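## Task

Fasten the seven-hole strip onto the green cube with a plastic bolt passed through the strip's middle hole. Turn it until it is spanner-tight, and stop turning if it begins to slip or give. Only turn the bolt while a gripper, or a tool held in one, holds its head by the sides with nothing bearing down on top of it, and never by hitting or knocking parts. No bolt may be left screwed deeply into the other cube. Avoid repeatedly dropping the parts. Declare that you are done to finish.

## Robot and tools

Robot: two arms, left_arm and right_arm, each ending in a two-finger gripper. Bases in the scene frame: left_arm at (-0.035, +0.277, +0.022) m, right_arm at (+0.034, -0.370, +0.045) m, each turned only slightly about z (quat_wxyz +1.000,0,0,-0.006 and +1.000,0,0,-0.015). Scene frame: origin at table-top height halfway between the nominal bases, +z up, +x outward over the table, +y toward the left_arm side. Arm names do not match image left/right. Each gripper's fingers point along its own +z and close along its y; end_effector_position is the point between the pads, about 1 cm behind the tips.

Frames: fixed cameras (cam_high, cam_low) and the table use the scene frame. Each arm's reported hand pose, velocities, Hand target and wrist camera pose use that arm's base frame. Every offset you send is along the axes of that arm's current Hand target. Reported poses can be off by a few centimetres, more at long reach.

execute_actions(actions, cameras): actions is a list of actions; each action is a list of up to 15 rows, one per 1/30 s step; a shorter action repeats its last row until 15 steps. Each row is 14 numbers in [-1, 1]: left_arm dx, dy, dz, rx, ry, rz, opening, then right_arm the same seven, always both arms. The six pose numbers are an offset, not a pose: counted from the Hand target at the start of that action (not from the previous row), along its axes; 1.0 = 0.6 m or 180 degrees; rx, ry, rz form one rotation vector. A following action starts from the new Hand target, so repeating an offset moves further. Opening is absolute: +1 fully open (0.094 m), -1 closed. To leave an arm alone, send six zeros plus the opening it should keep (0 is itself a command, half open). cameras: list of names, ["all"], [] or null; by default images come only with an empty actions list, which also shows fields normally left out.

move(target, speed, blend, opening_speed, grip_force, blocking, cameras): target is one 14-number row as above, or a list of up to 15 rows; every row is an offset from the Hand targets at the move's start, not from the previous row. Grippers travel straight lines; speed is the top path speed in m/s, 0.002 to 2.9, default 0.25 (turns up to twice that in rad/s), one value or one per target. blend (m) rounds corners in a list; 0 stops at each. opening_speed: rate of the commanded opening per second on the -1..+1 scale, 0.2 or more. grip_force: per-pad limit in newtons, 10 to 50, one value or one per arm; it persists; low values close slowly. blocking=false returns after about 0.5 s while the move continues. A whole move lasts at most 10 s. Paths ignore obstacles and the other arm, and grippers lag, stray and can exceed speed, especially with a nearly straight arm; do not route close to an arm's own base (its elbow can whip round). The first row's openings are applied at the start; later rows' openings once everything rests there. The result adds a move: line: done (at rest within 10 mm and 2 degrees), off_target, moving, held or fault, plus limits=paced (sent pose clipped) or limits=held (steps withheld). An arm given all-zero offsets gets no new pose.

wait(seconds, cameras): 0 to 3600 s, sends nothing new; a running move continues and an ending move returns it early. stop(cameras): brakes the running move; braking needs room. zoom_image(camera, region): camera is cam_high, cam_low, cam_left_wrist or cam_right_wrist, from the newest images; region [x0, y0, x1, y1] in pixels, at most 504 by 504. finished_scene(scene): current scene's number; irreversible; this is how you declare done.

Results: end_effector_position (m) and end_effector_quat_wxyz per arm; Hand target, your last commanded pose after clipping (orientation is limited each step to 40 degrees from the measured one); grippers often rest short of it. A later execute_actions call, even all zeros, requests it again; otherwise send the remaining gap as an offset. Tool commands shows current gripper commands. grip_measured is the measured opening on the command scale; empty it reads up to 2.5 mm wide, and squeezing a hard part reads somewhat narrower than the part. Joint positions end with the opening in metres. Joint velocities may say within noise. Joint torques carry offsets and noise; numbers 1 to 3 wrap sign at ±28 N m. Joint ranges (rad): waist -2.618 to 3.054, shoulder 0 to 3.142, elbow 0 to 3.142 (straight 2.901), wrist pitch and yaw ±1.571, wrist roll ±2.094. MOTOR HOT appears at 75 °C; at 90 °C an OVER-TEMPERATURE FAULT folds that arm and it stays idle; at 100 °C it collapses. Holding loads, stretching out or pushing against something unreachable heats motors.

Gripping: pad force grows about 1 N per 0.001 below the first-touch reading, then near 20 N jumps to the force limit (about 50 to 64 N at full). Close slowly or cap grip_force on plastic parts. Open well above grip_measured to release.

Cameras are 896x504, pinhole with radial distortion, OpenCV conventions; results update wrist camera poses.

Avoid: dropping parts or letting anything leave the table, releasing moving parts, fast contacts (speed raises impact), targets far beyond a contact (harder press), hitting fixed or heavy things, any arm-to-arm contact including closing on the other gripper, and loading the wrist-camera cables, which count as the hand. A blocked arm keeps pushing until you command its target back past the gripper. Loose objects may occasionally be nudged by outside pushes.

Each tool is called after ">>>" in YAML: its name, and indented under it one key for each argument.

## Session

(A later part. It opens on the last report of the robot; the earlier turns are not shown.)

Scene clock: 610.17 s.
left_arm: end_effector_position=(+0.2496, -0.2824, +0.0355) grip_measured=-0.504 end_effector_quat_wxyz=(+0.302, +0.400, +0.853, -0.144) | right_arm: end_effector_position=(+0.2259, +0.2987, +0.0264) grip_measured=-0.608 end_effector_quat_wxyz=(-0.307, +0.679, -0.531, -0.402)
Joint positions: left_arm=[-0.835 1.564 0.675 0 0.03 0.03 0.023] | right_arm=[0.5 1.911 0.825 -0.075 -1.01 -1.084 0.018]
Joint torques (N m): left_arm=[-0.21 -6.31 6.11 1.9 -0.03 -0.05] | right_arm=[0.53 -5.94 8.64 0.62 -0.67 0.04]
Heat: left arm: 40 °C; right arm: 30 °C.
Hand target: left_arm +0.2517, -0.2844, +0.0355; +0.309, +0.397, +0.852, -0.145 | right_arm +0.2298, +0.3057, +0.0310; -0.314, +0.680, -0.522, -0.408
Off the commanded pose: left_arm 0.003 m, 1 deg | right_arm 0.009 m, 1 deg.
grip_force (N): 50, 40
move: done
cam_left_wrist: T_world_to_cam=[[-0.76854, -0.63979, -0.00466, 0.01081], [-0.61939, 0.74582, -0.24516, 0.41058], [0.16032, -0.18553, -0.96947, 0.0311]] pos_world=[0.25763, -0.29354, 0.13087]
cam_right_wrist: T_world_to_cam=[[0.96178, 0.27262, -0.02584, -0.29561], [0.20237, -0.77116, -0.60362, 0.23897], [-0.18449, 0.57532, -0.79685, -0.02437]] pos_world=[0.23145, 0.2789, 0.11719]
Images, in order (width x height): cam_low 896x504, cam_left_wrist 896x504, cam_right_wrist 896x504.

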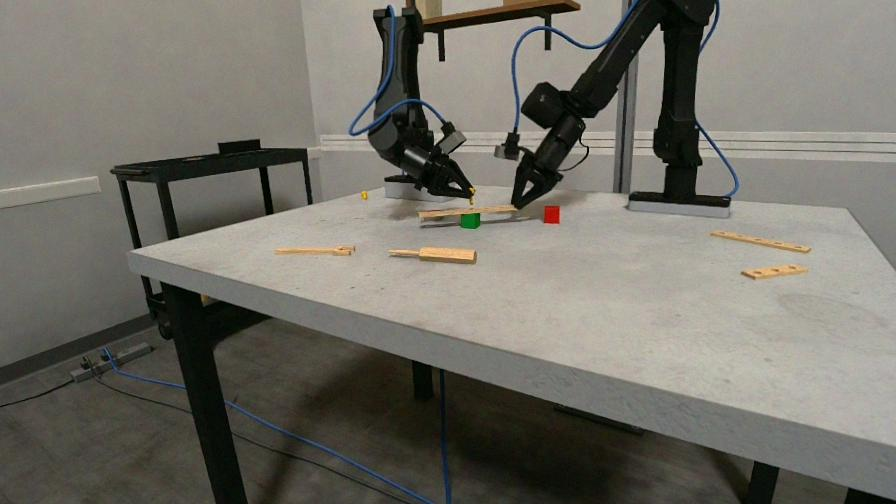

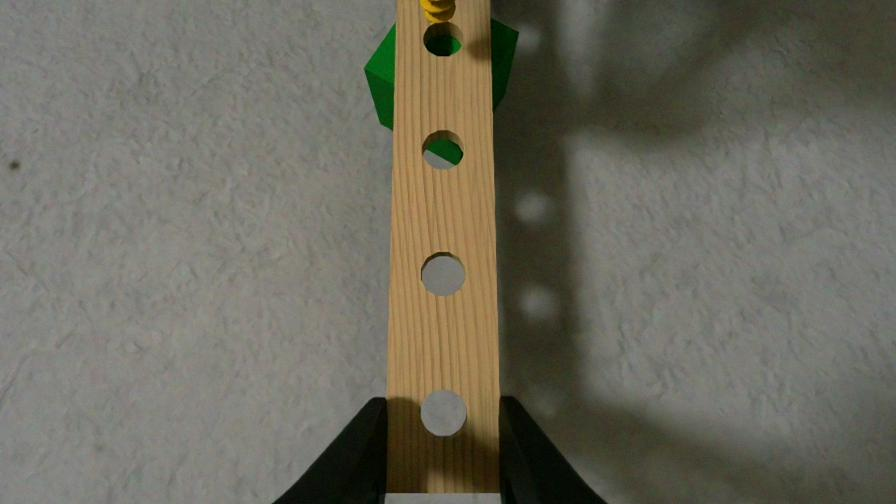

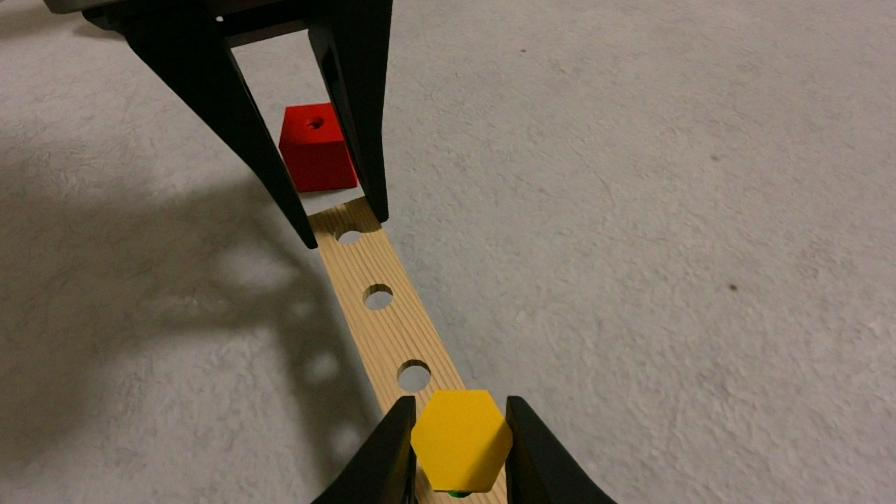

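>>> move:
  target:
    - [0,0,0,0,0,0,-0.65,0.0098,0.0052,0.0028,0,0,0,-0.72]
  speed: 0.04
  cameras: ["cam_low","cam_right_wrist","cam_left_wrist"]

>>> zoom_image:
  camera: "cam_low"
  region: [440, 170, 510, 230]

>>> zoom_image:
  camera: "cam_right_wrist"
  region: [380, 370, 540, 504]

>>> zoom_image:
  camera: "cam_left_wrist"
  region: [390, 0, 490, 80]

Scene clock: 626.10 s.
left_arm: end_effector_position=(+0.2496, -0.2824, +0.0355) grip_measured=-0.504 end_effector_quat_wxyz=(+0.302, +0.400, +0.853, -0.144) | right_arm: end_effector_position=(+0.2288, +0.3004, +0.0254) grip_measured=-0.608 end_effector_quat_wxyz=(-0.315, +0.681, -0.527, -0.399)
Joint positions: left_arm=[-0.835 1.564 0.675 0 0.03 0.03 0.023] | right_arm=[0.5 1.919 0.825 -0.048 -1.01 -1.084 0.018]
Joint torques (N m): left_arm=[-0.13 -6.35 6.08 1.9 -0.04 -0.05] | right_arm=[0.43 -5.85 6.75 0.63 -0.67 -0.01]
Heat: left arm: 40 °C; right arm: 30 °C.
Hand target: left_arm +0.2517, -0.2844, +0.0355; +0.309, +0.397, +0.852, -0.145 | right_arm +0.2271, +0.3037, +0.0250; -0.314, +0.680, -0.522, -0.408
Off the commanded pose: left_arm 0.003 m, 1 deg | right_arm 0.004 m, 1 deg.
grip_force (N): 50, 40
move: done
cam_left_wrist: T_world_to_cam=[[-0.76854, -0.63979, -0.00466, 0.01081], [-0.61939, 0.74582, -0.24516, 0.41058], [0.16032, -0.18553, -0.96947, 0.0311]] pos_world=[0.25763, -0.29354, 0.13087]
cam_right_wrist: T_world_to_cam=[[0.96204, 0.27282, -0.0072, -0.29954], [0.21257, -0.76561, -0.60716, 0.23515], [-0.17117, 0.58258, -0.79454, -0.03085]] pos_world=[0.2329, 0.27973, 0.11611]
Images, in order (width x height): cam_low 896x504, cam_left_wrist 896x504, cam_right_wrist 896x504.

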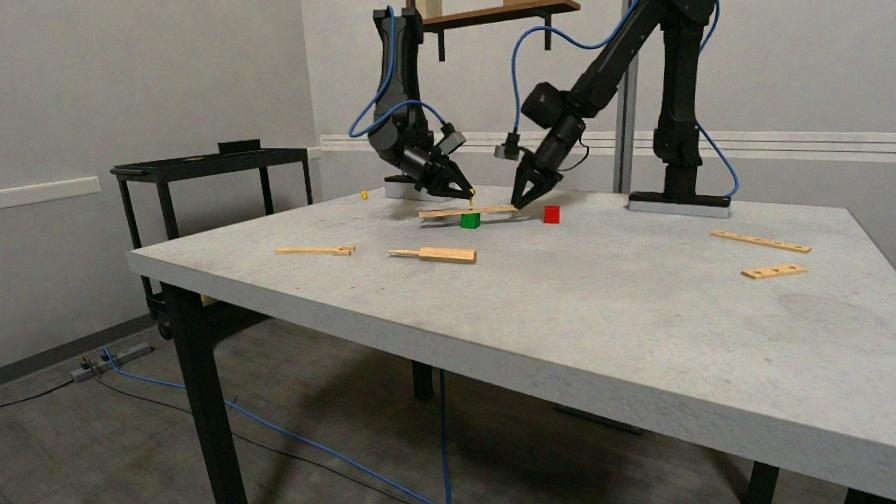

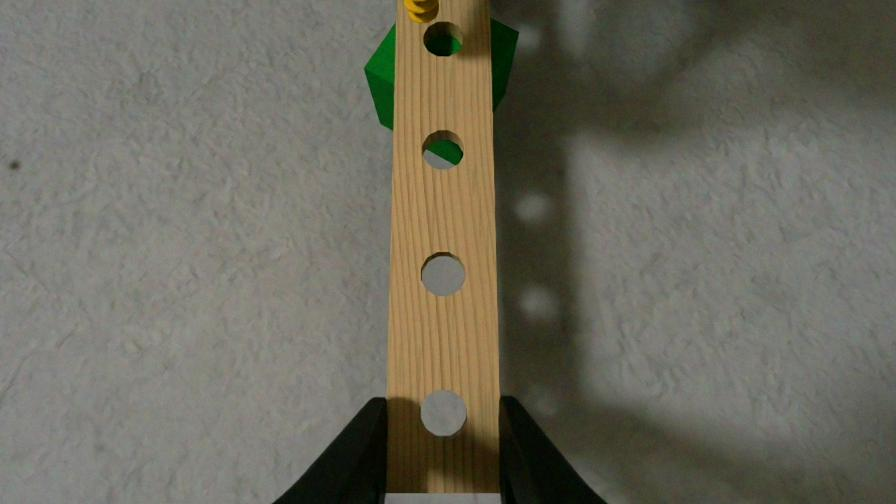

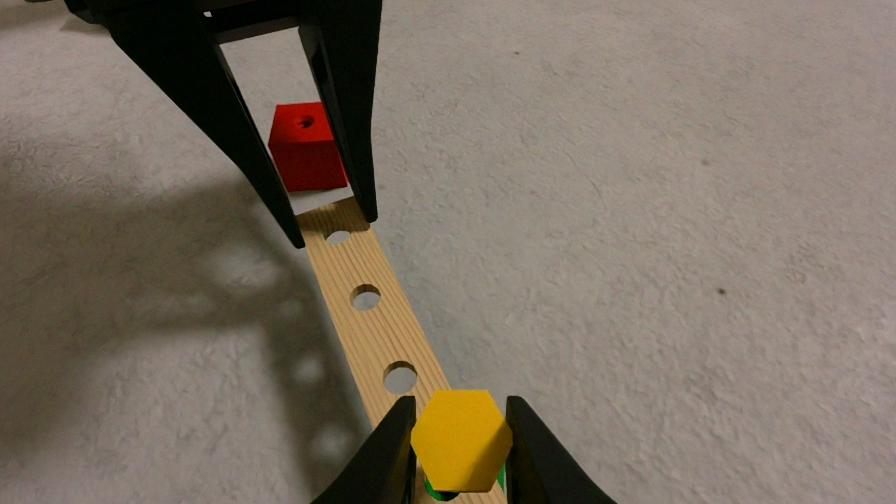

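Scaled by 7.200.

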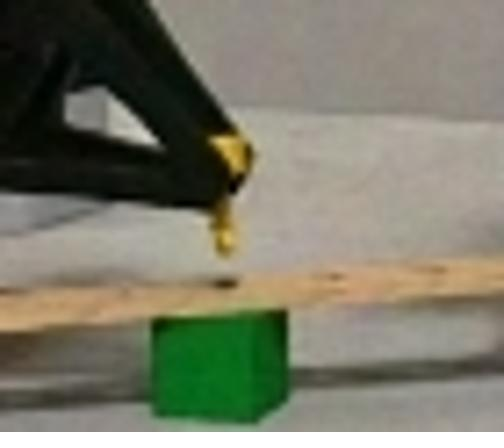

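Scaled by 3.150.

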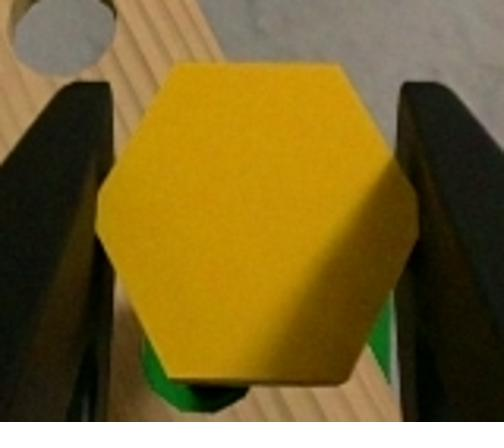

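Scaled by 5.040.

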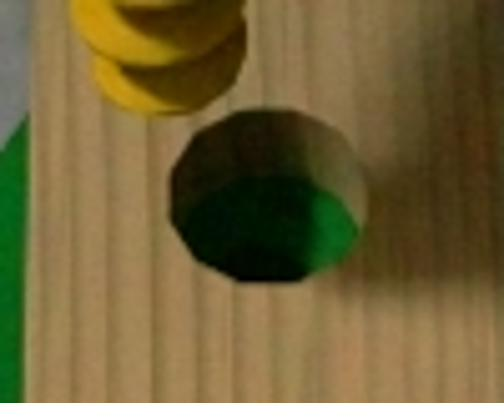

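>>> move:
  target:
    - [0,0,0,0,0,0,-0.65,-0.0423,0.0112,-0.0302,0,0,0,-0.72]
    - [0,0,0,0,0,0,-0.65,0.0013,0.0112,-0.006,0,0,0,-0.72]
  speed: 0.06
  cameras: ["cam_low","cam_right_wrist","cam_left_wrist"]

>>> zoom_image:
  camera: "cam_low"
  region: [440, 170, 510, 230]

>>> zoom_image:
  camera: "cam_left_wrist"
  region: [390, 0, 490, 80]

Scene clock: 634.20 s.
left_arm: end_effector_position=(+0.2496, -0.2824, +0.0355) grip_measured=-0.504 end_effector_quat_wxyz=(+0.302, +0.400, +0.853, -0.144) | right_arm: end_effector_position=(+0.2281, +0.3000, +0.0308) grip_measured=-0.608 end_effector_quat_wxyz=(-0.320, +0.683, -0.523, -0.396)
Joint positions: left_arm=[-0.835 1.564 0.675 0 0.03 0.03 0.023] | right_arm=[0.5 1.897 0.819 -0.052 -1.01 -1.089 0.018]
Joint torques (N m): left_arm=[-0.18 -6.24 6.17 1.93 -0.02 -0.05] | right_arm=[-0.09 -5.83 4.83 0.64 -0.7 -0.07]
Heat: left arm: 40 °C; right arm: 30 °C.
Hand target: left_arm +0.2517, -0.2844, +0.0355; +0.309, +0.397, +0.852, -0.145 | right_arm +0.2215, +0.2985, +0.0260; -0.314, +0.680, -0.522, -0.408
Off the commanded pose: left_arm 0.003 m, 1 deg | right_arm 0.008 m, 2 deg.
grip_force (N): 50, 40
move: done
cam_left_wrist: T_world_to_cam=[[-0.76854, -0.63979, -0.00466, 0.01081], [-0.61939, 0.74582, -0.24516, 0.41058], [0.16032, -0.18553, -0.96947, 0.0311]] pos_world=[0.25763, -0.29354, 0.13087]
cam_right_wrist: T_world_to_cam=[[0.96144, 0.27491, 0.00801, -0.29964], [0.22272, -0.76119, -0.60908, 0.2347], [-0.16135, 0.58738, -0.79307, -0.03017]] pos_world=[0.23094, 0.27874, 0.12142]
Images, in order (width x height): cam_low 896x504, cam_left_wrist 896x504, cam_right_wrist 896x504.

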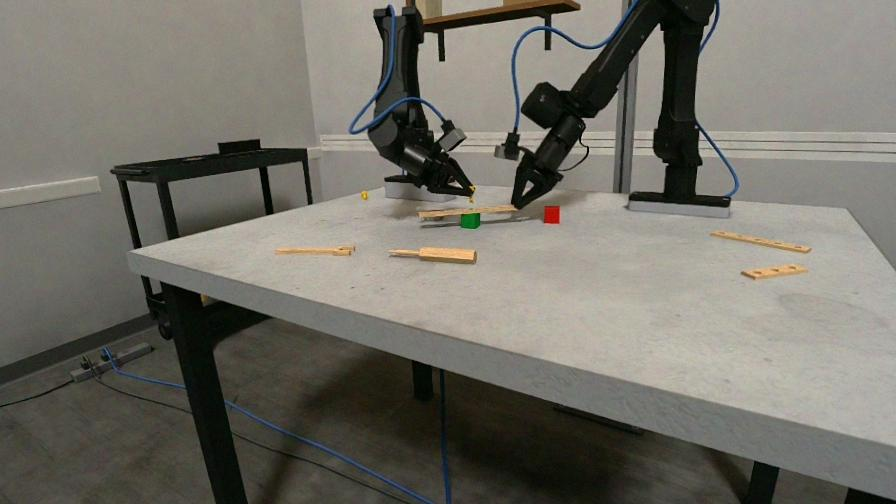

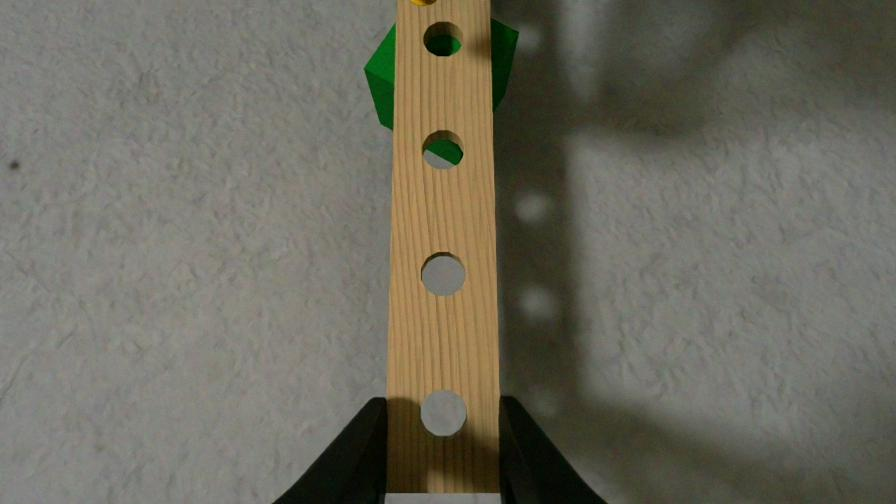

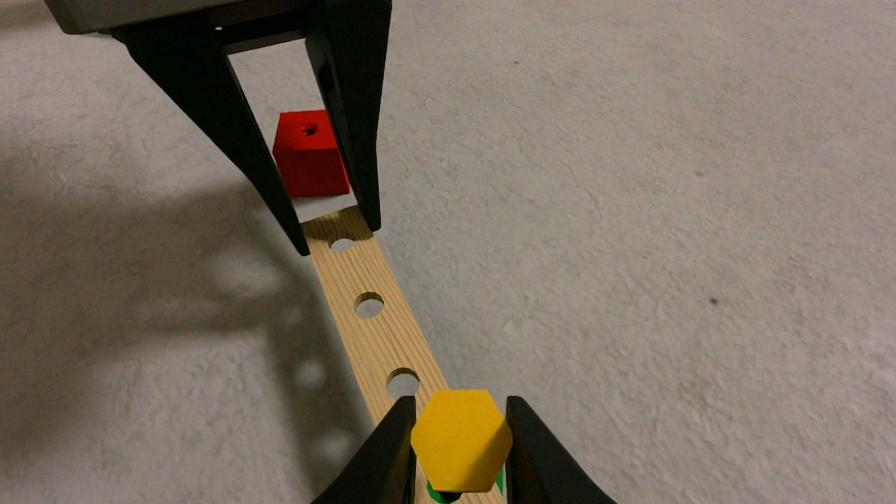

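Scaled by 7.200.

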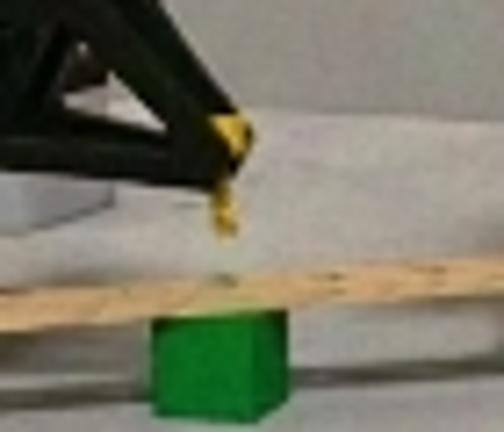

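Scaled by 5.040.

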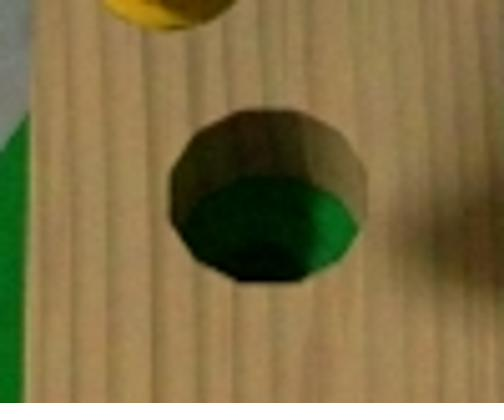

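>>> move:
  target:
    - [0,0,0,0,0,0,-0.65,-0.0422,0.0064,-0.0271,0,0,0,-0.72]
    - [0,0,0,0,0,0,-0.65,0.0073,0.0064,0.0004,0,0,0,-0.72]
  speed: 0.06
  cameras: ["cam_low","cam_right_wrist","cam_left_wrist"]

>>> zoom_image:
  camera: "cam_low"
  region: [440, 170, 510, 230]

>>> zoom_image:
  camera: "cam_left_wrist"
  region: [390, 0, 490, 80]

Scene clock: 642.23 s.
left_arm: end_effector_position=(+0.2496, -0.2824, +0.0355) grip_measured=-0.504 end_effector_quat_wxyz=(+0.302, +0.400, +0.853, -0.144) | right_arm: end_effector_position=(+0.2238, +0.2976, +0.0258) grip_measured=-0.608 end_effector_quat_wxyz=(-0.318, +0.684, -0.522, -0.397)
Joint positions: left_arm=[-0.835 1.564 0.675 0 0.03 0.03 0.023] | right_arm=[0.5 1.901 0.797 -0.033 -1.01 -1.095 0.018]
Joint torques (N m): left_arm=[-0.25 -6.41 6.06 1.9 -0.04 -0.06] | right_arm=[-0.34 -5.87 4.81 0.64 -0.71 -0.06]
Heat: left arm: 40 °C; right arm: 30 °C.
Hand target: left_arm +0.2517, -0.2844, +0.0355; +0.309, +0.397, +0.852, -0.145 | right_arm +0.2183, +0.2957, +0.0221; -0.314, +0.680, -0.522, -0.408
Off the commanded pose: left_arm 0.003 m, 1 deg | right_arm 0.007 m, 1 deg.
grip_force (N): 50, 40
move: done
cam_left_wrist: T_world_to_cam=[[-0.76854, -0.63979, -0.00466, 0.01081], [-0.61939, 0.74582, -0.24516, 0.41058], [0.16032, -0.18553, -0.96947, 0.0311]] pos_world=[0.25763, -0.29354, 0.13087]
cam_right_wrist: T_world_to_cam=[[0.96067, 0.27761, 0.00626, -0.29532], [0.22412, -0.76187, -0.60772, 0.23068], [-0.16394, 0.58523, -0.79412, -0.03214]] pos_world=[0.22673, 0.27654, 0.11652]
Images, in order (width x height): cam_low 896x504, cam_left_wrist 896x504, cam_right_wrist 896x504.

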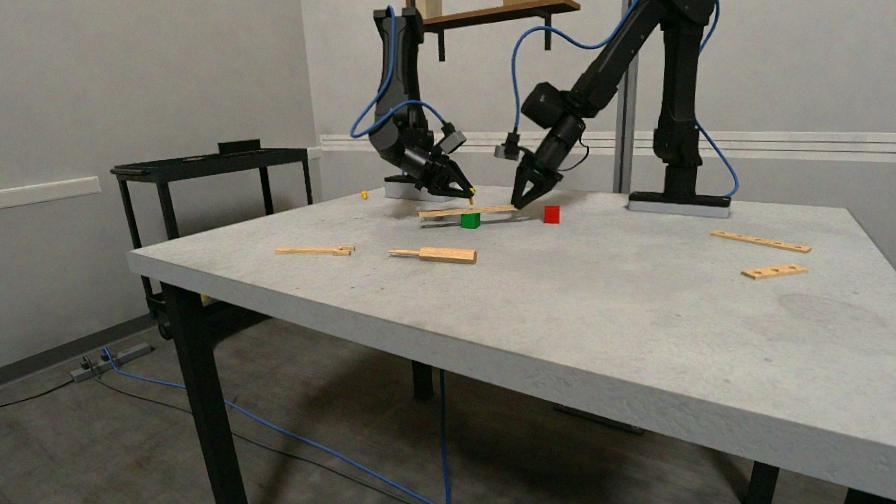

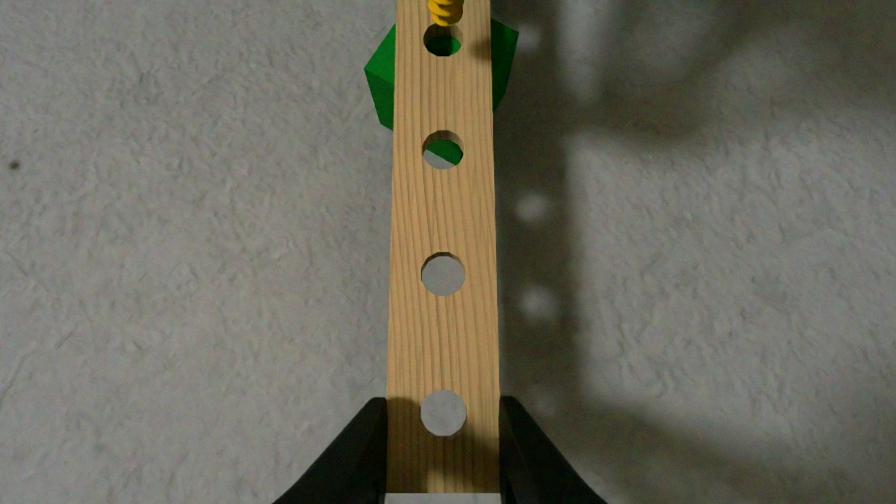

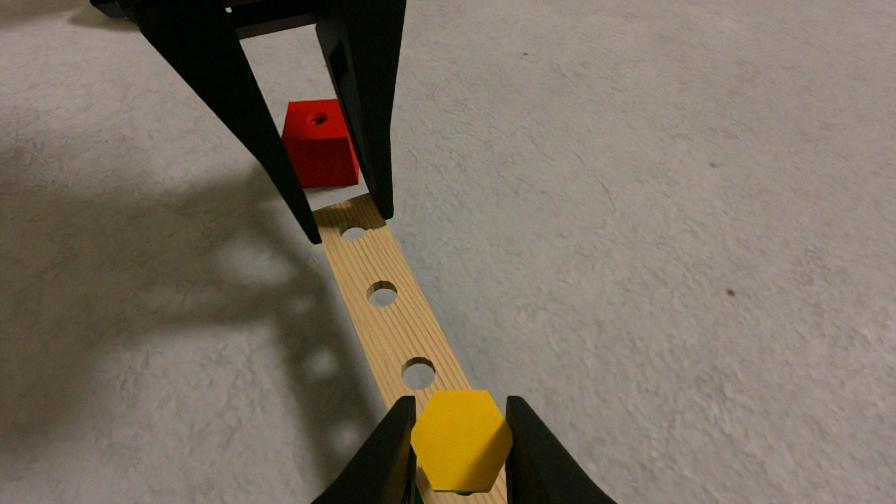

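Scaled by 7.200.

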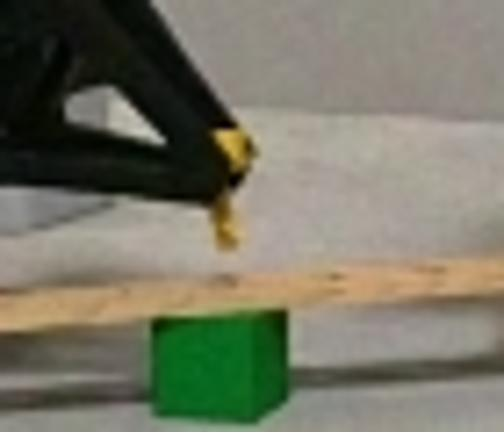

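Scaled by 5.040.

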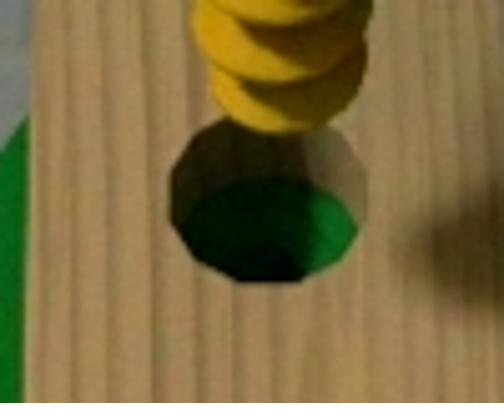

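>>> move:
  target:
    - [0,0,0,0,0,0,-0.65,-0.0422,-0.002,-0.0245,0,0,0,-0.72]
    - [0,0,0,0,0,0,-0.65,0.012,-0.002,0.006,0,0,0,-0.72]
  speed: 0.06
  cameras: ["cam_low","cam_left_wrist"]

>>> zoom_image:
  camera: "cam_low"
  region: [440, 170, 510, 230]

>>> zoom_image:
  camera: "cam_left_wrist"
  region: [390, 0, 490, 80]

Scene clock: 651.43 s.
left_arm: end_effector_position=(+0.2496, -0.2824, +0.0355) grip_measured=-0.504 end_effector_quat_wxyz=(+0.302, +0.400, +0.853, -0.144) | right_arm: end_effector_position=(+0.2252, +0.2983, +0.0182) grip_measured=-0.608 end_effector_quat_wxyz=(-0.319, +0.685, -0.521, -0.396)
Joint positions: left_arm=[-0.835 1.564 0.675 0 0.03 0.03 0.023] | right_arm=[0.5 1.931 0.797 -0.003 -1.01 -1.099 0.018]
Joint torques (N m): left_arm=[-0.17 -6.37 6.11 1.92 -0.02 -0.03] | right_arm=[-0.46 -5.93 4.55 0.62 -0.72 -0.05]
Heat: left arm: 40 °C; right arm: 30 °C.
Hand target: left_arm +0.2517, -0.2844, +0.0355; +0.309, +0.397, +0.852, -0.145 | right_arm +0.2195, +0.2958, +0.0140; -0.314, +0.680, -0.522, -0.408
Off the commanded pose: left_arm 0.003 m, 1 deg | right_arm 0.007 m, 2 deg.
grip_force (N): 50, 40
move: done
cam_left_wrist: T_world_to_cam=[[-0.76854, -0.63979, -0.00466, 0.01081], [-0.61939, 0.74582, -0.24516, 0.41058], [0.16032, -0.18553, -0.96947, 0.0311]] pos_world=[0.25763, -0.29354, 0.13087]

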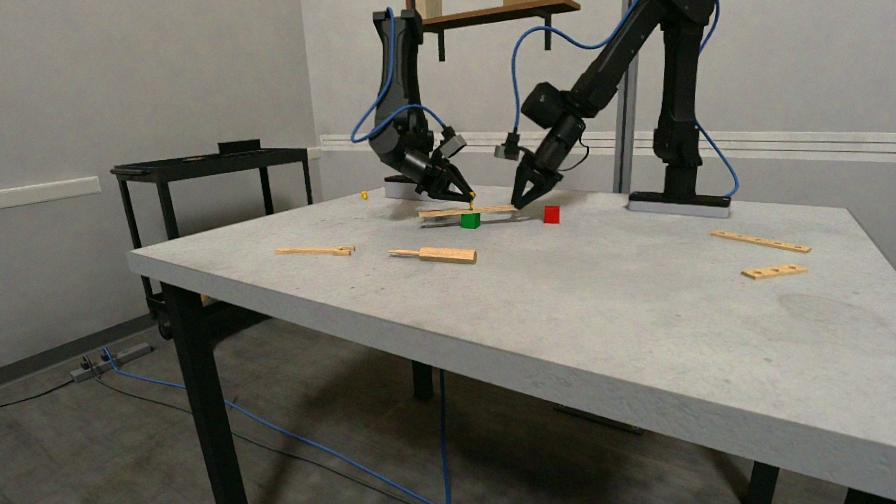

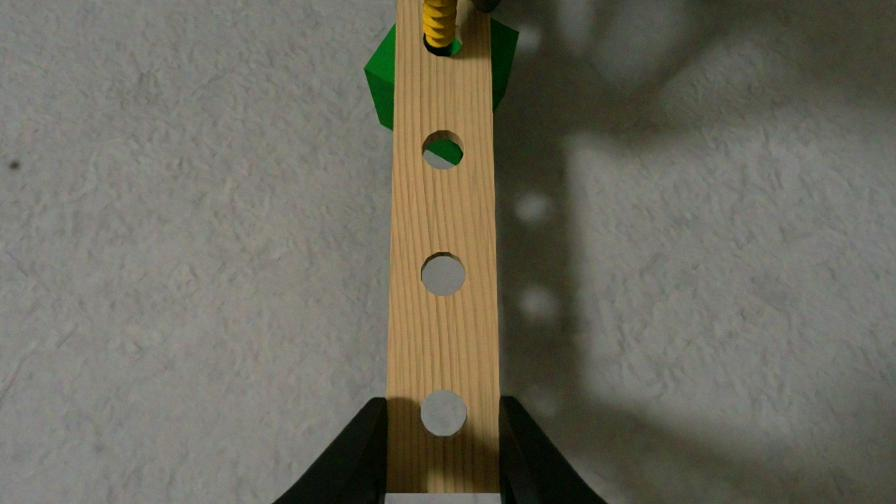

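Scaled by 7.200.

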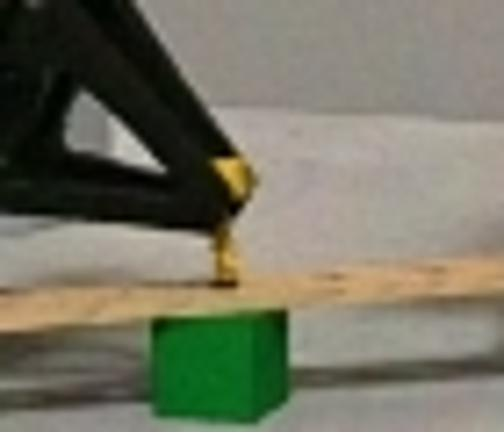

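Scaled by 5.040.

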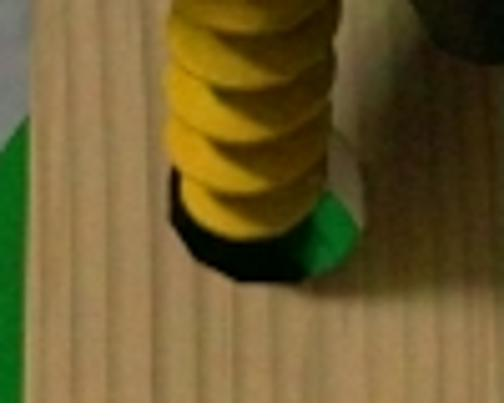

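>>> move:
  target:
    - [0,0,0,0,0,0,-0.65,0.0118,0.001,0.0062,0,0,0,-0.72]
  speed: 0.03
  cameras: ["cam_low","cam_left_wrist"]

>>> zoom_image:
  camera: "cam_low"
  region: [440, 170, 510, 230]

>>> zoom_image:
  camera: "cam_left_wrist"
  region: [390, 0, 490, 80]

Scene clock: 657.10 s.
left_arm: end_effector_position=(+0.2497, -0.2823, +0.0355) grip_measured=-0.504 end_effector_quat_wxyz=(+0.302, +0.400, +0.854, -0.143) | right_arm: end_effector_position=(+0.2258, +0.2999, +0.0153) grip_measured=-0.608 end_effector_quat_wxyz=(-0.326, +0.685, -0.515, -0.399)
Joint positions: left_arm=[-0.835 1.564 0.675 0 0.029 0.03 0.023] | right_arm=[0.5 1.951 0.791 0.038 -1.023 -1.099 0.018]
Joint torques (N m): left_arm=[-0.2 -6.32 6.13 1.91 -0.02 -0.03] | right_arm=[-0.4 -5.44 4.19 0.6 -0.57 -0.04]
Heat: left arm: 40 °C; right arm: 30 °C.
Hand target: left_arm +0.2517, -0.2844, +0.0355; +0.309, +0.397, +0.852, -0.145 | right_arm +0.2190, +0.2956, +0.0060; -0.314, +0.680, -0.522, -0.408
Off the commanded pose: left_arm 0.003 m, 1 deg | right_arm 0.012 m, 2 deg.
grip_force (N): 50, 40
move: off_target (right_arm)
cam_left_wrist: T_world_to_cam=[[-0.7682, -0.64019, -0.00525, 0.01074], [-0.61968, 0.7456, -0.2451, 0.41051], [0.16082, -0.18503, -0.96948, 0.03114]] pos_world=[0.25763, -0.29344, 0.13087]

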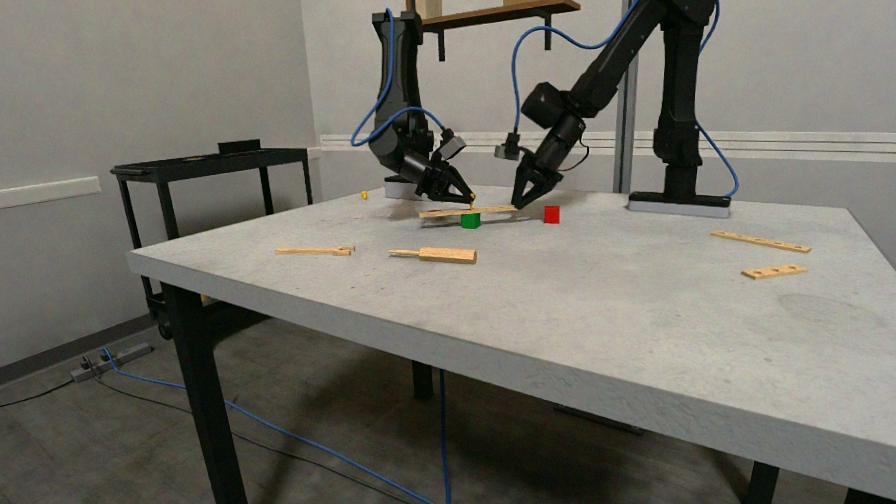

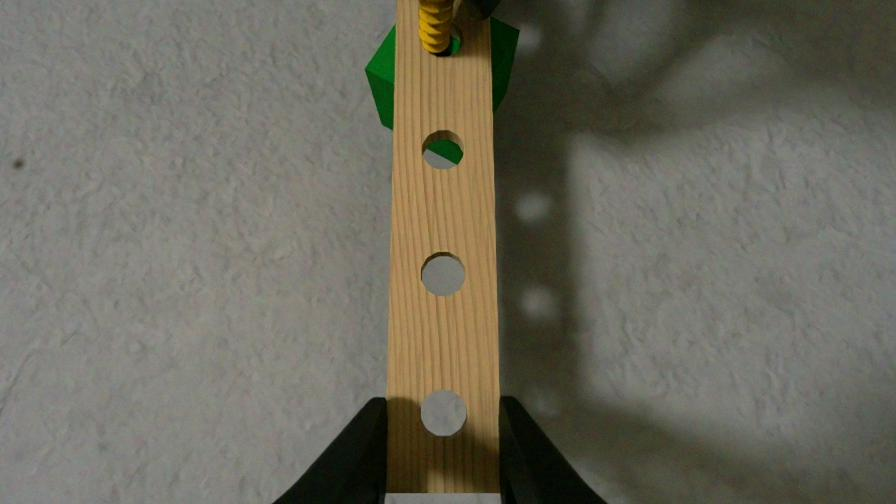

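Scaled by 7.200.

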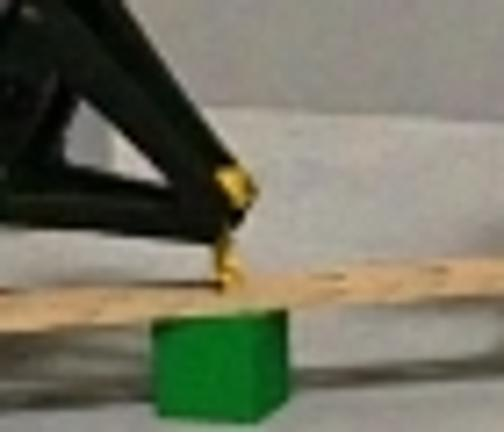

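Scaled by 5.040.

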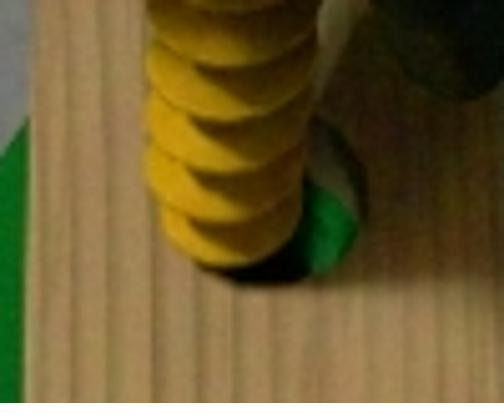

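>>> move:
  target:
    - [0,0,0,0,0,0,-0.65,-0.0432,0.0013,-0.0253,0,0,0,-0.72]
    - [0,0,0,0,0,0,-0.65,-0.014,0.0013,-0.009,0,0,0,-0.72]
  speed: 0.06
  cameras: ["cam_low","cam_left_wrist","cam_right_wrist"]

>>> zoom_image:
  camera: "cam_low"
  region: [440, 170, 510, 230]

>>> zoom_image:
  camera: "cam_left_wrist"
  region: [390, 0, 490, 80]

Scene clock: 665.47 s.
left_arm: end_effector_position=(+0.2499, -0.2825, +0.0357) grip_measured=-0.504 end_effector_quat_wxyz=(+0.303, +0.400, +0.853, -0.144) | right_arm: end_effector_position=(+0.2219, +0.2978, +0.0213) grip_measured=-0.608 end_effector_quat_wxyz=(-0.319, +0.684, -0.519, -0.402)
Joint positions: left_arm=[-0.835 1.564 0.675 0.001 0.029 0.03 0.023] | right_arm=[0.5 1.921 0.791 -0.012 -1.023 -1.099 0.018]
Joint torques (N m): left_arm=[-0.24 -6.37 6.11 1.91 -0.02 -0.05] | right_arm=[-0.57 -5.86 4.71 0.61 -0.59 -0.08]
Heat: left arm: 41 °C; right arm: 30 °C.
Hand target: left_arm +0.2517, -0.2844, +0.0356; +0.309, +0.397, +0.852, -0.145 | right_arm +0.2185, +0.2946, +0.0159; -0.314, +0.680, -0.522, -0.408
Off the commanded pose: left_arm 0.003 m, 1 deg | right_arm 0.007 m, 1 deg.
grip_force (N): 50, 40
move: done
cam_left_wrist: T_world_to_cam=[[-0.76822, -0.64017, -0.00522, 0.01076], [-0.61948, 0.74539, -0.24624, 0.41073], [0.16152, -0.18594, -0.96919, 0.03082]] pos_world=[0.25773, -0.29354, 0.13106]
cam_right_wrist: T_world_to_cam=[[0.95872, 0.28433, 0.00333, -0.29513], [0.22603, -0.75491, -0.61565, 0.22618], [-0.17253, 0.59099, -0.78802, -0.03605]] pos_world=[0.22561, 0.27597, 0.11183]

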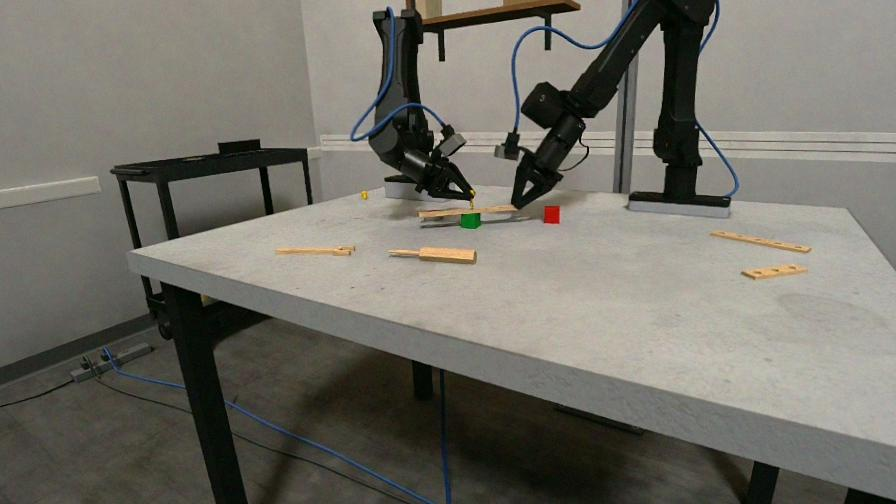

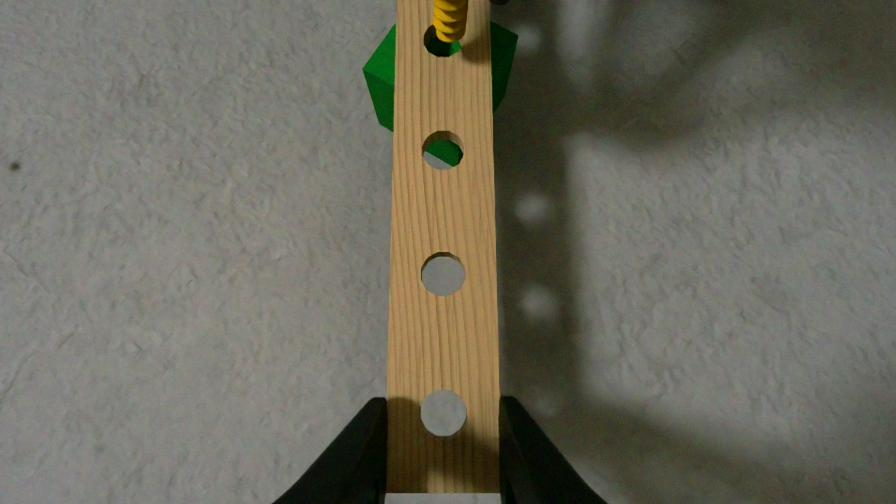

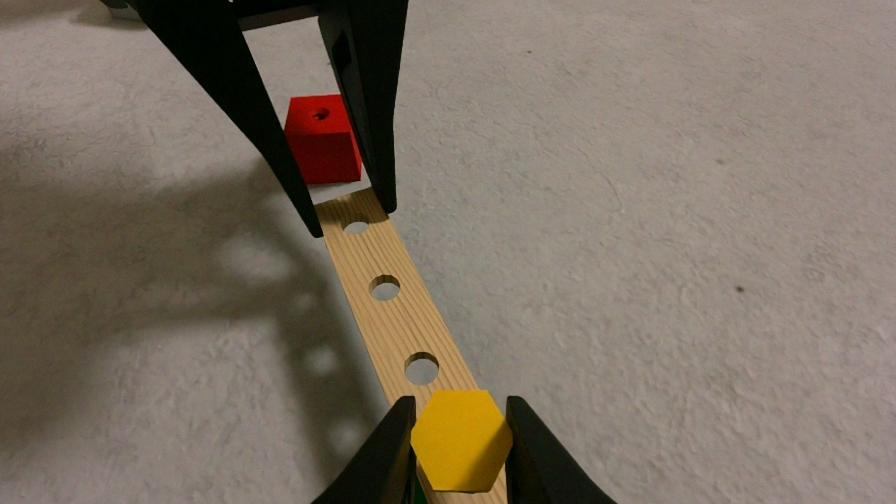

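Scaled by 7.200.

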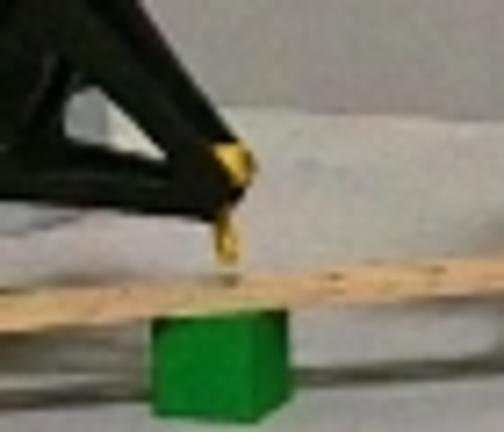

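Scaled by 5.040.

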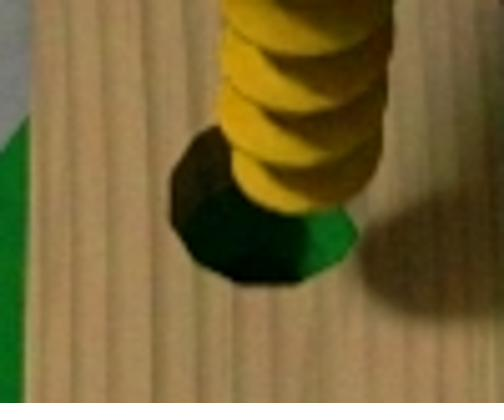

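>>> move:
  target:
    - [0,0,0,0,0,0,-0.65,-0.0440,-0.0037,-0.0243,0,0,0,-0.72]
    - [0,0,0,0,0,0,-0.65,0.0021,-0.0037,0.001,0,0,0,-0.72]
  speed: 0.06
  cameras: ["cam_low","cam_left_wrist"]

>>> zoom_image:
  camera: "cam_left_wrist"
  region: [390, 0, 490, 80]

Scene clock: 673.10 s.
left_arm: end_effector_position=(+0.2499, -0.2825, +0.0357) grip_measured=-0.504 end_effector_quat_wxyz=(+0.303, +0.400, +0.853, -0.144) | right_arm: end_effector_position=(+0.2217, +0.2965, +0.0178) grip_measured=-0.608 end_effector_quat_wxyz=(-0.315, +0.683, -0.522, -0.403)
Joint positions: left_arm=[-0.835 1.564 0.675 0.001 0.029 0.03 0.023] | right_arm=[0.497 1.932 0.791 -0.013 -1.023 -1.103 0.018]
Joint torques (N m): left_arm=[-0.23 -6.38 6.05 1.89 -0.04 -0.06] | right_arm=[-0.49 -5.87 5.45 0.6 -0.6 -0.07]
Heat: left arm: 41 °C; right arm: 30 °C.
Hand target: left_arm +0.2517, -0.2844, +0.0356; +0.309, +0.397, +0.852, -0.145 | right_arm +0.2206, +0.2952, +0.0146; -0.314, +0.680, -0.522, -0.408
Off the commanded pose: left_arm 0.003 m, 1 deg | right_arm 0.004 m, 1 deg.
grip_force (N): 50, 40
move: done
cam_left_wrist: T_world_to_cam=[[-0.76822, -0.64017, -0.00522, 0.01076], [-0.61948, 0.74539, -0.24624, 0.41073], [0.16152, -0.18594, -0.96919, 0.03082]] pos_world=[0.25773, -0.29354, 0.13106]

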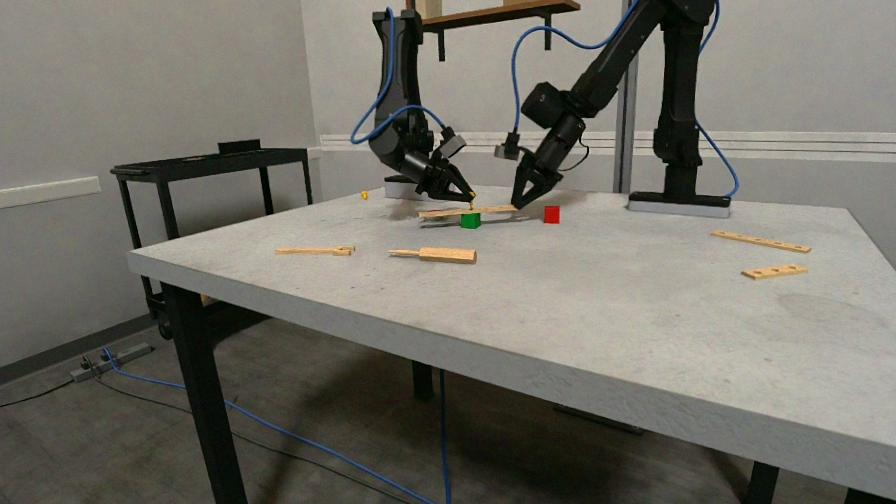

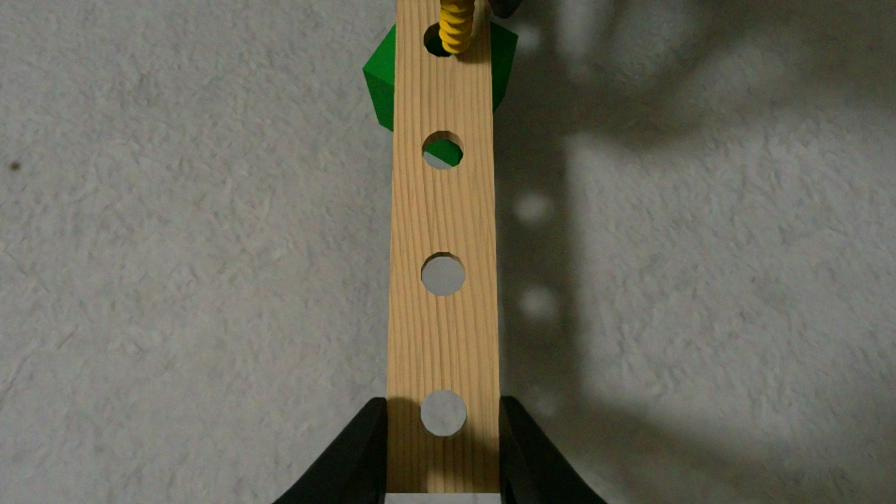

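Scaled by 5.040.

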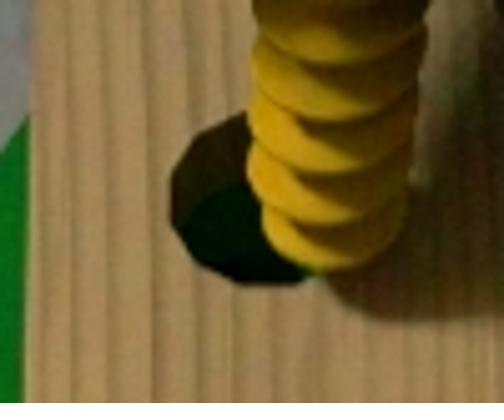

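>>> move:
  target:
    - [0,0,0,0,0,0,-0.65,-0.0364,0,-0.0202,0,0,0,-0.72]
    - [0,0,0,0,0,0,-0.65,-0.0215,0.0393,-0.0472,0,0,0,-0.72]
    - [0,0,0,0,0,0,-0.65,-0.0254,-0.0131,-0.0059,0,0,0,-0.72]
  speed: 0.08
  cameras: ["cam_low","cam_left_wrist"]

>>> zoom_image:
  camera: "cam_low"
  region: [440, 170, 510, 230]

Scene clock: 685.20 s.
left_arm: end_effector_position=(+0.2499, -0.2825, +0.0357) grip_measured=-0.504 end_effector_quat_wxyz=(+0.303, +0.400, +0.853, -0.144) | right_arm: end_effector_position=(+0.2226, +0.2960, +0.0278) grip_measured=-0.608 end_effector_quat_wxyz=(-0.309, +0.680, -0.527, -0.405)
Joint positions: left_arm=[-0.835 1.564 0.675 0.001 0.029 0.03 0.023] | right_arm=[0.495 1.901 0.812 -0.079 -1.022 -1.1 0.018]
Joint torques (N m): left_arm=[-0.16 -6.34 6.15 1.91 -0.03 -0.05] | right_arm=[0.27 -5.61 8.32 0.58 -0.58 0.03]
Heat: left arm: 41 °C; right arm: 30 °C.
Hand target: left_arm +0.2517, -0.2844, +0.0356; +0.309, +0.397, +0.852, -0.145 | right_arm +0.2270, +0.3012, +0.0297; -0.314, +0.680, -0.522, -0.408
Off the commanded pose: left_arm 0.003 m, 1 deg | right_arm 0.007 m, 1 deg.
grip_force (N): 50, 40
move: done
cam_left_wrist: T_world_to_cam=[[-0.76822, -0.64017, -0.00522, 0.01076], [-0.61948, 0.74539, -0.24624, 0.41073], [0.16152, -0.18594, -0.96919, 0.03082]] pos_world=[0.25773, -0.29354, 0.13106]

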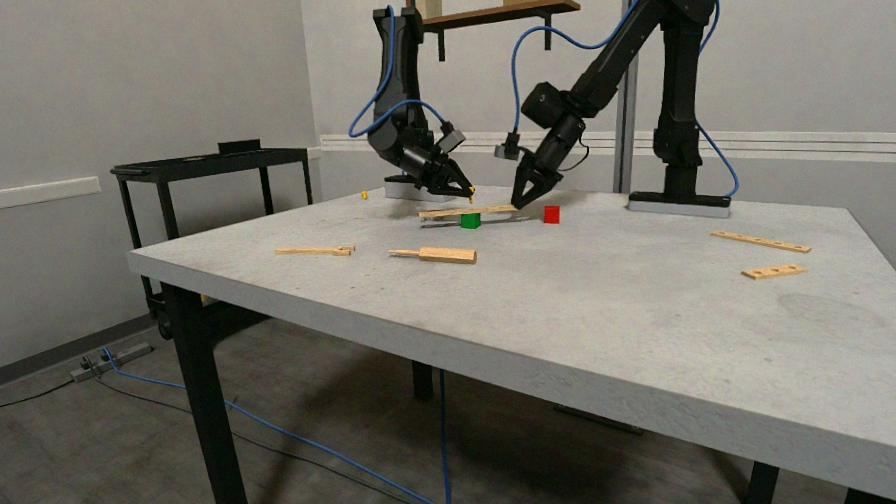

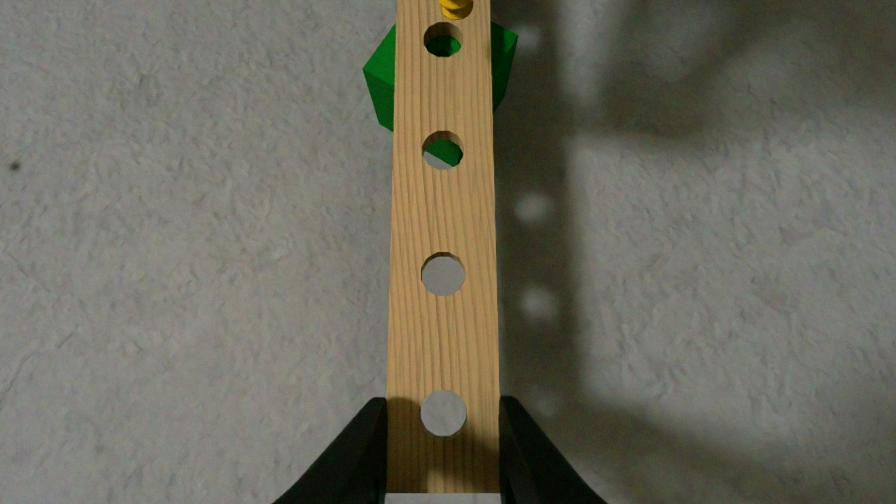

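Scaled by 7.200.

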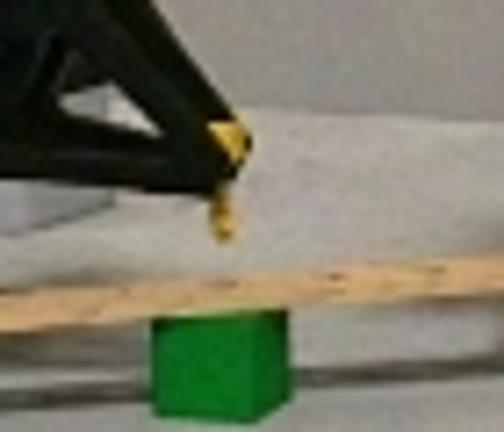

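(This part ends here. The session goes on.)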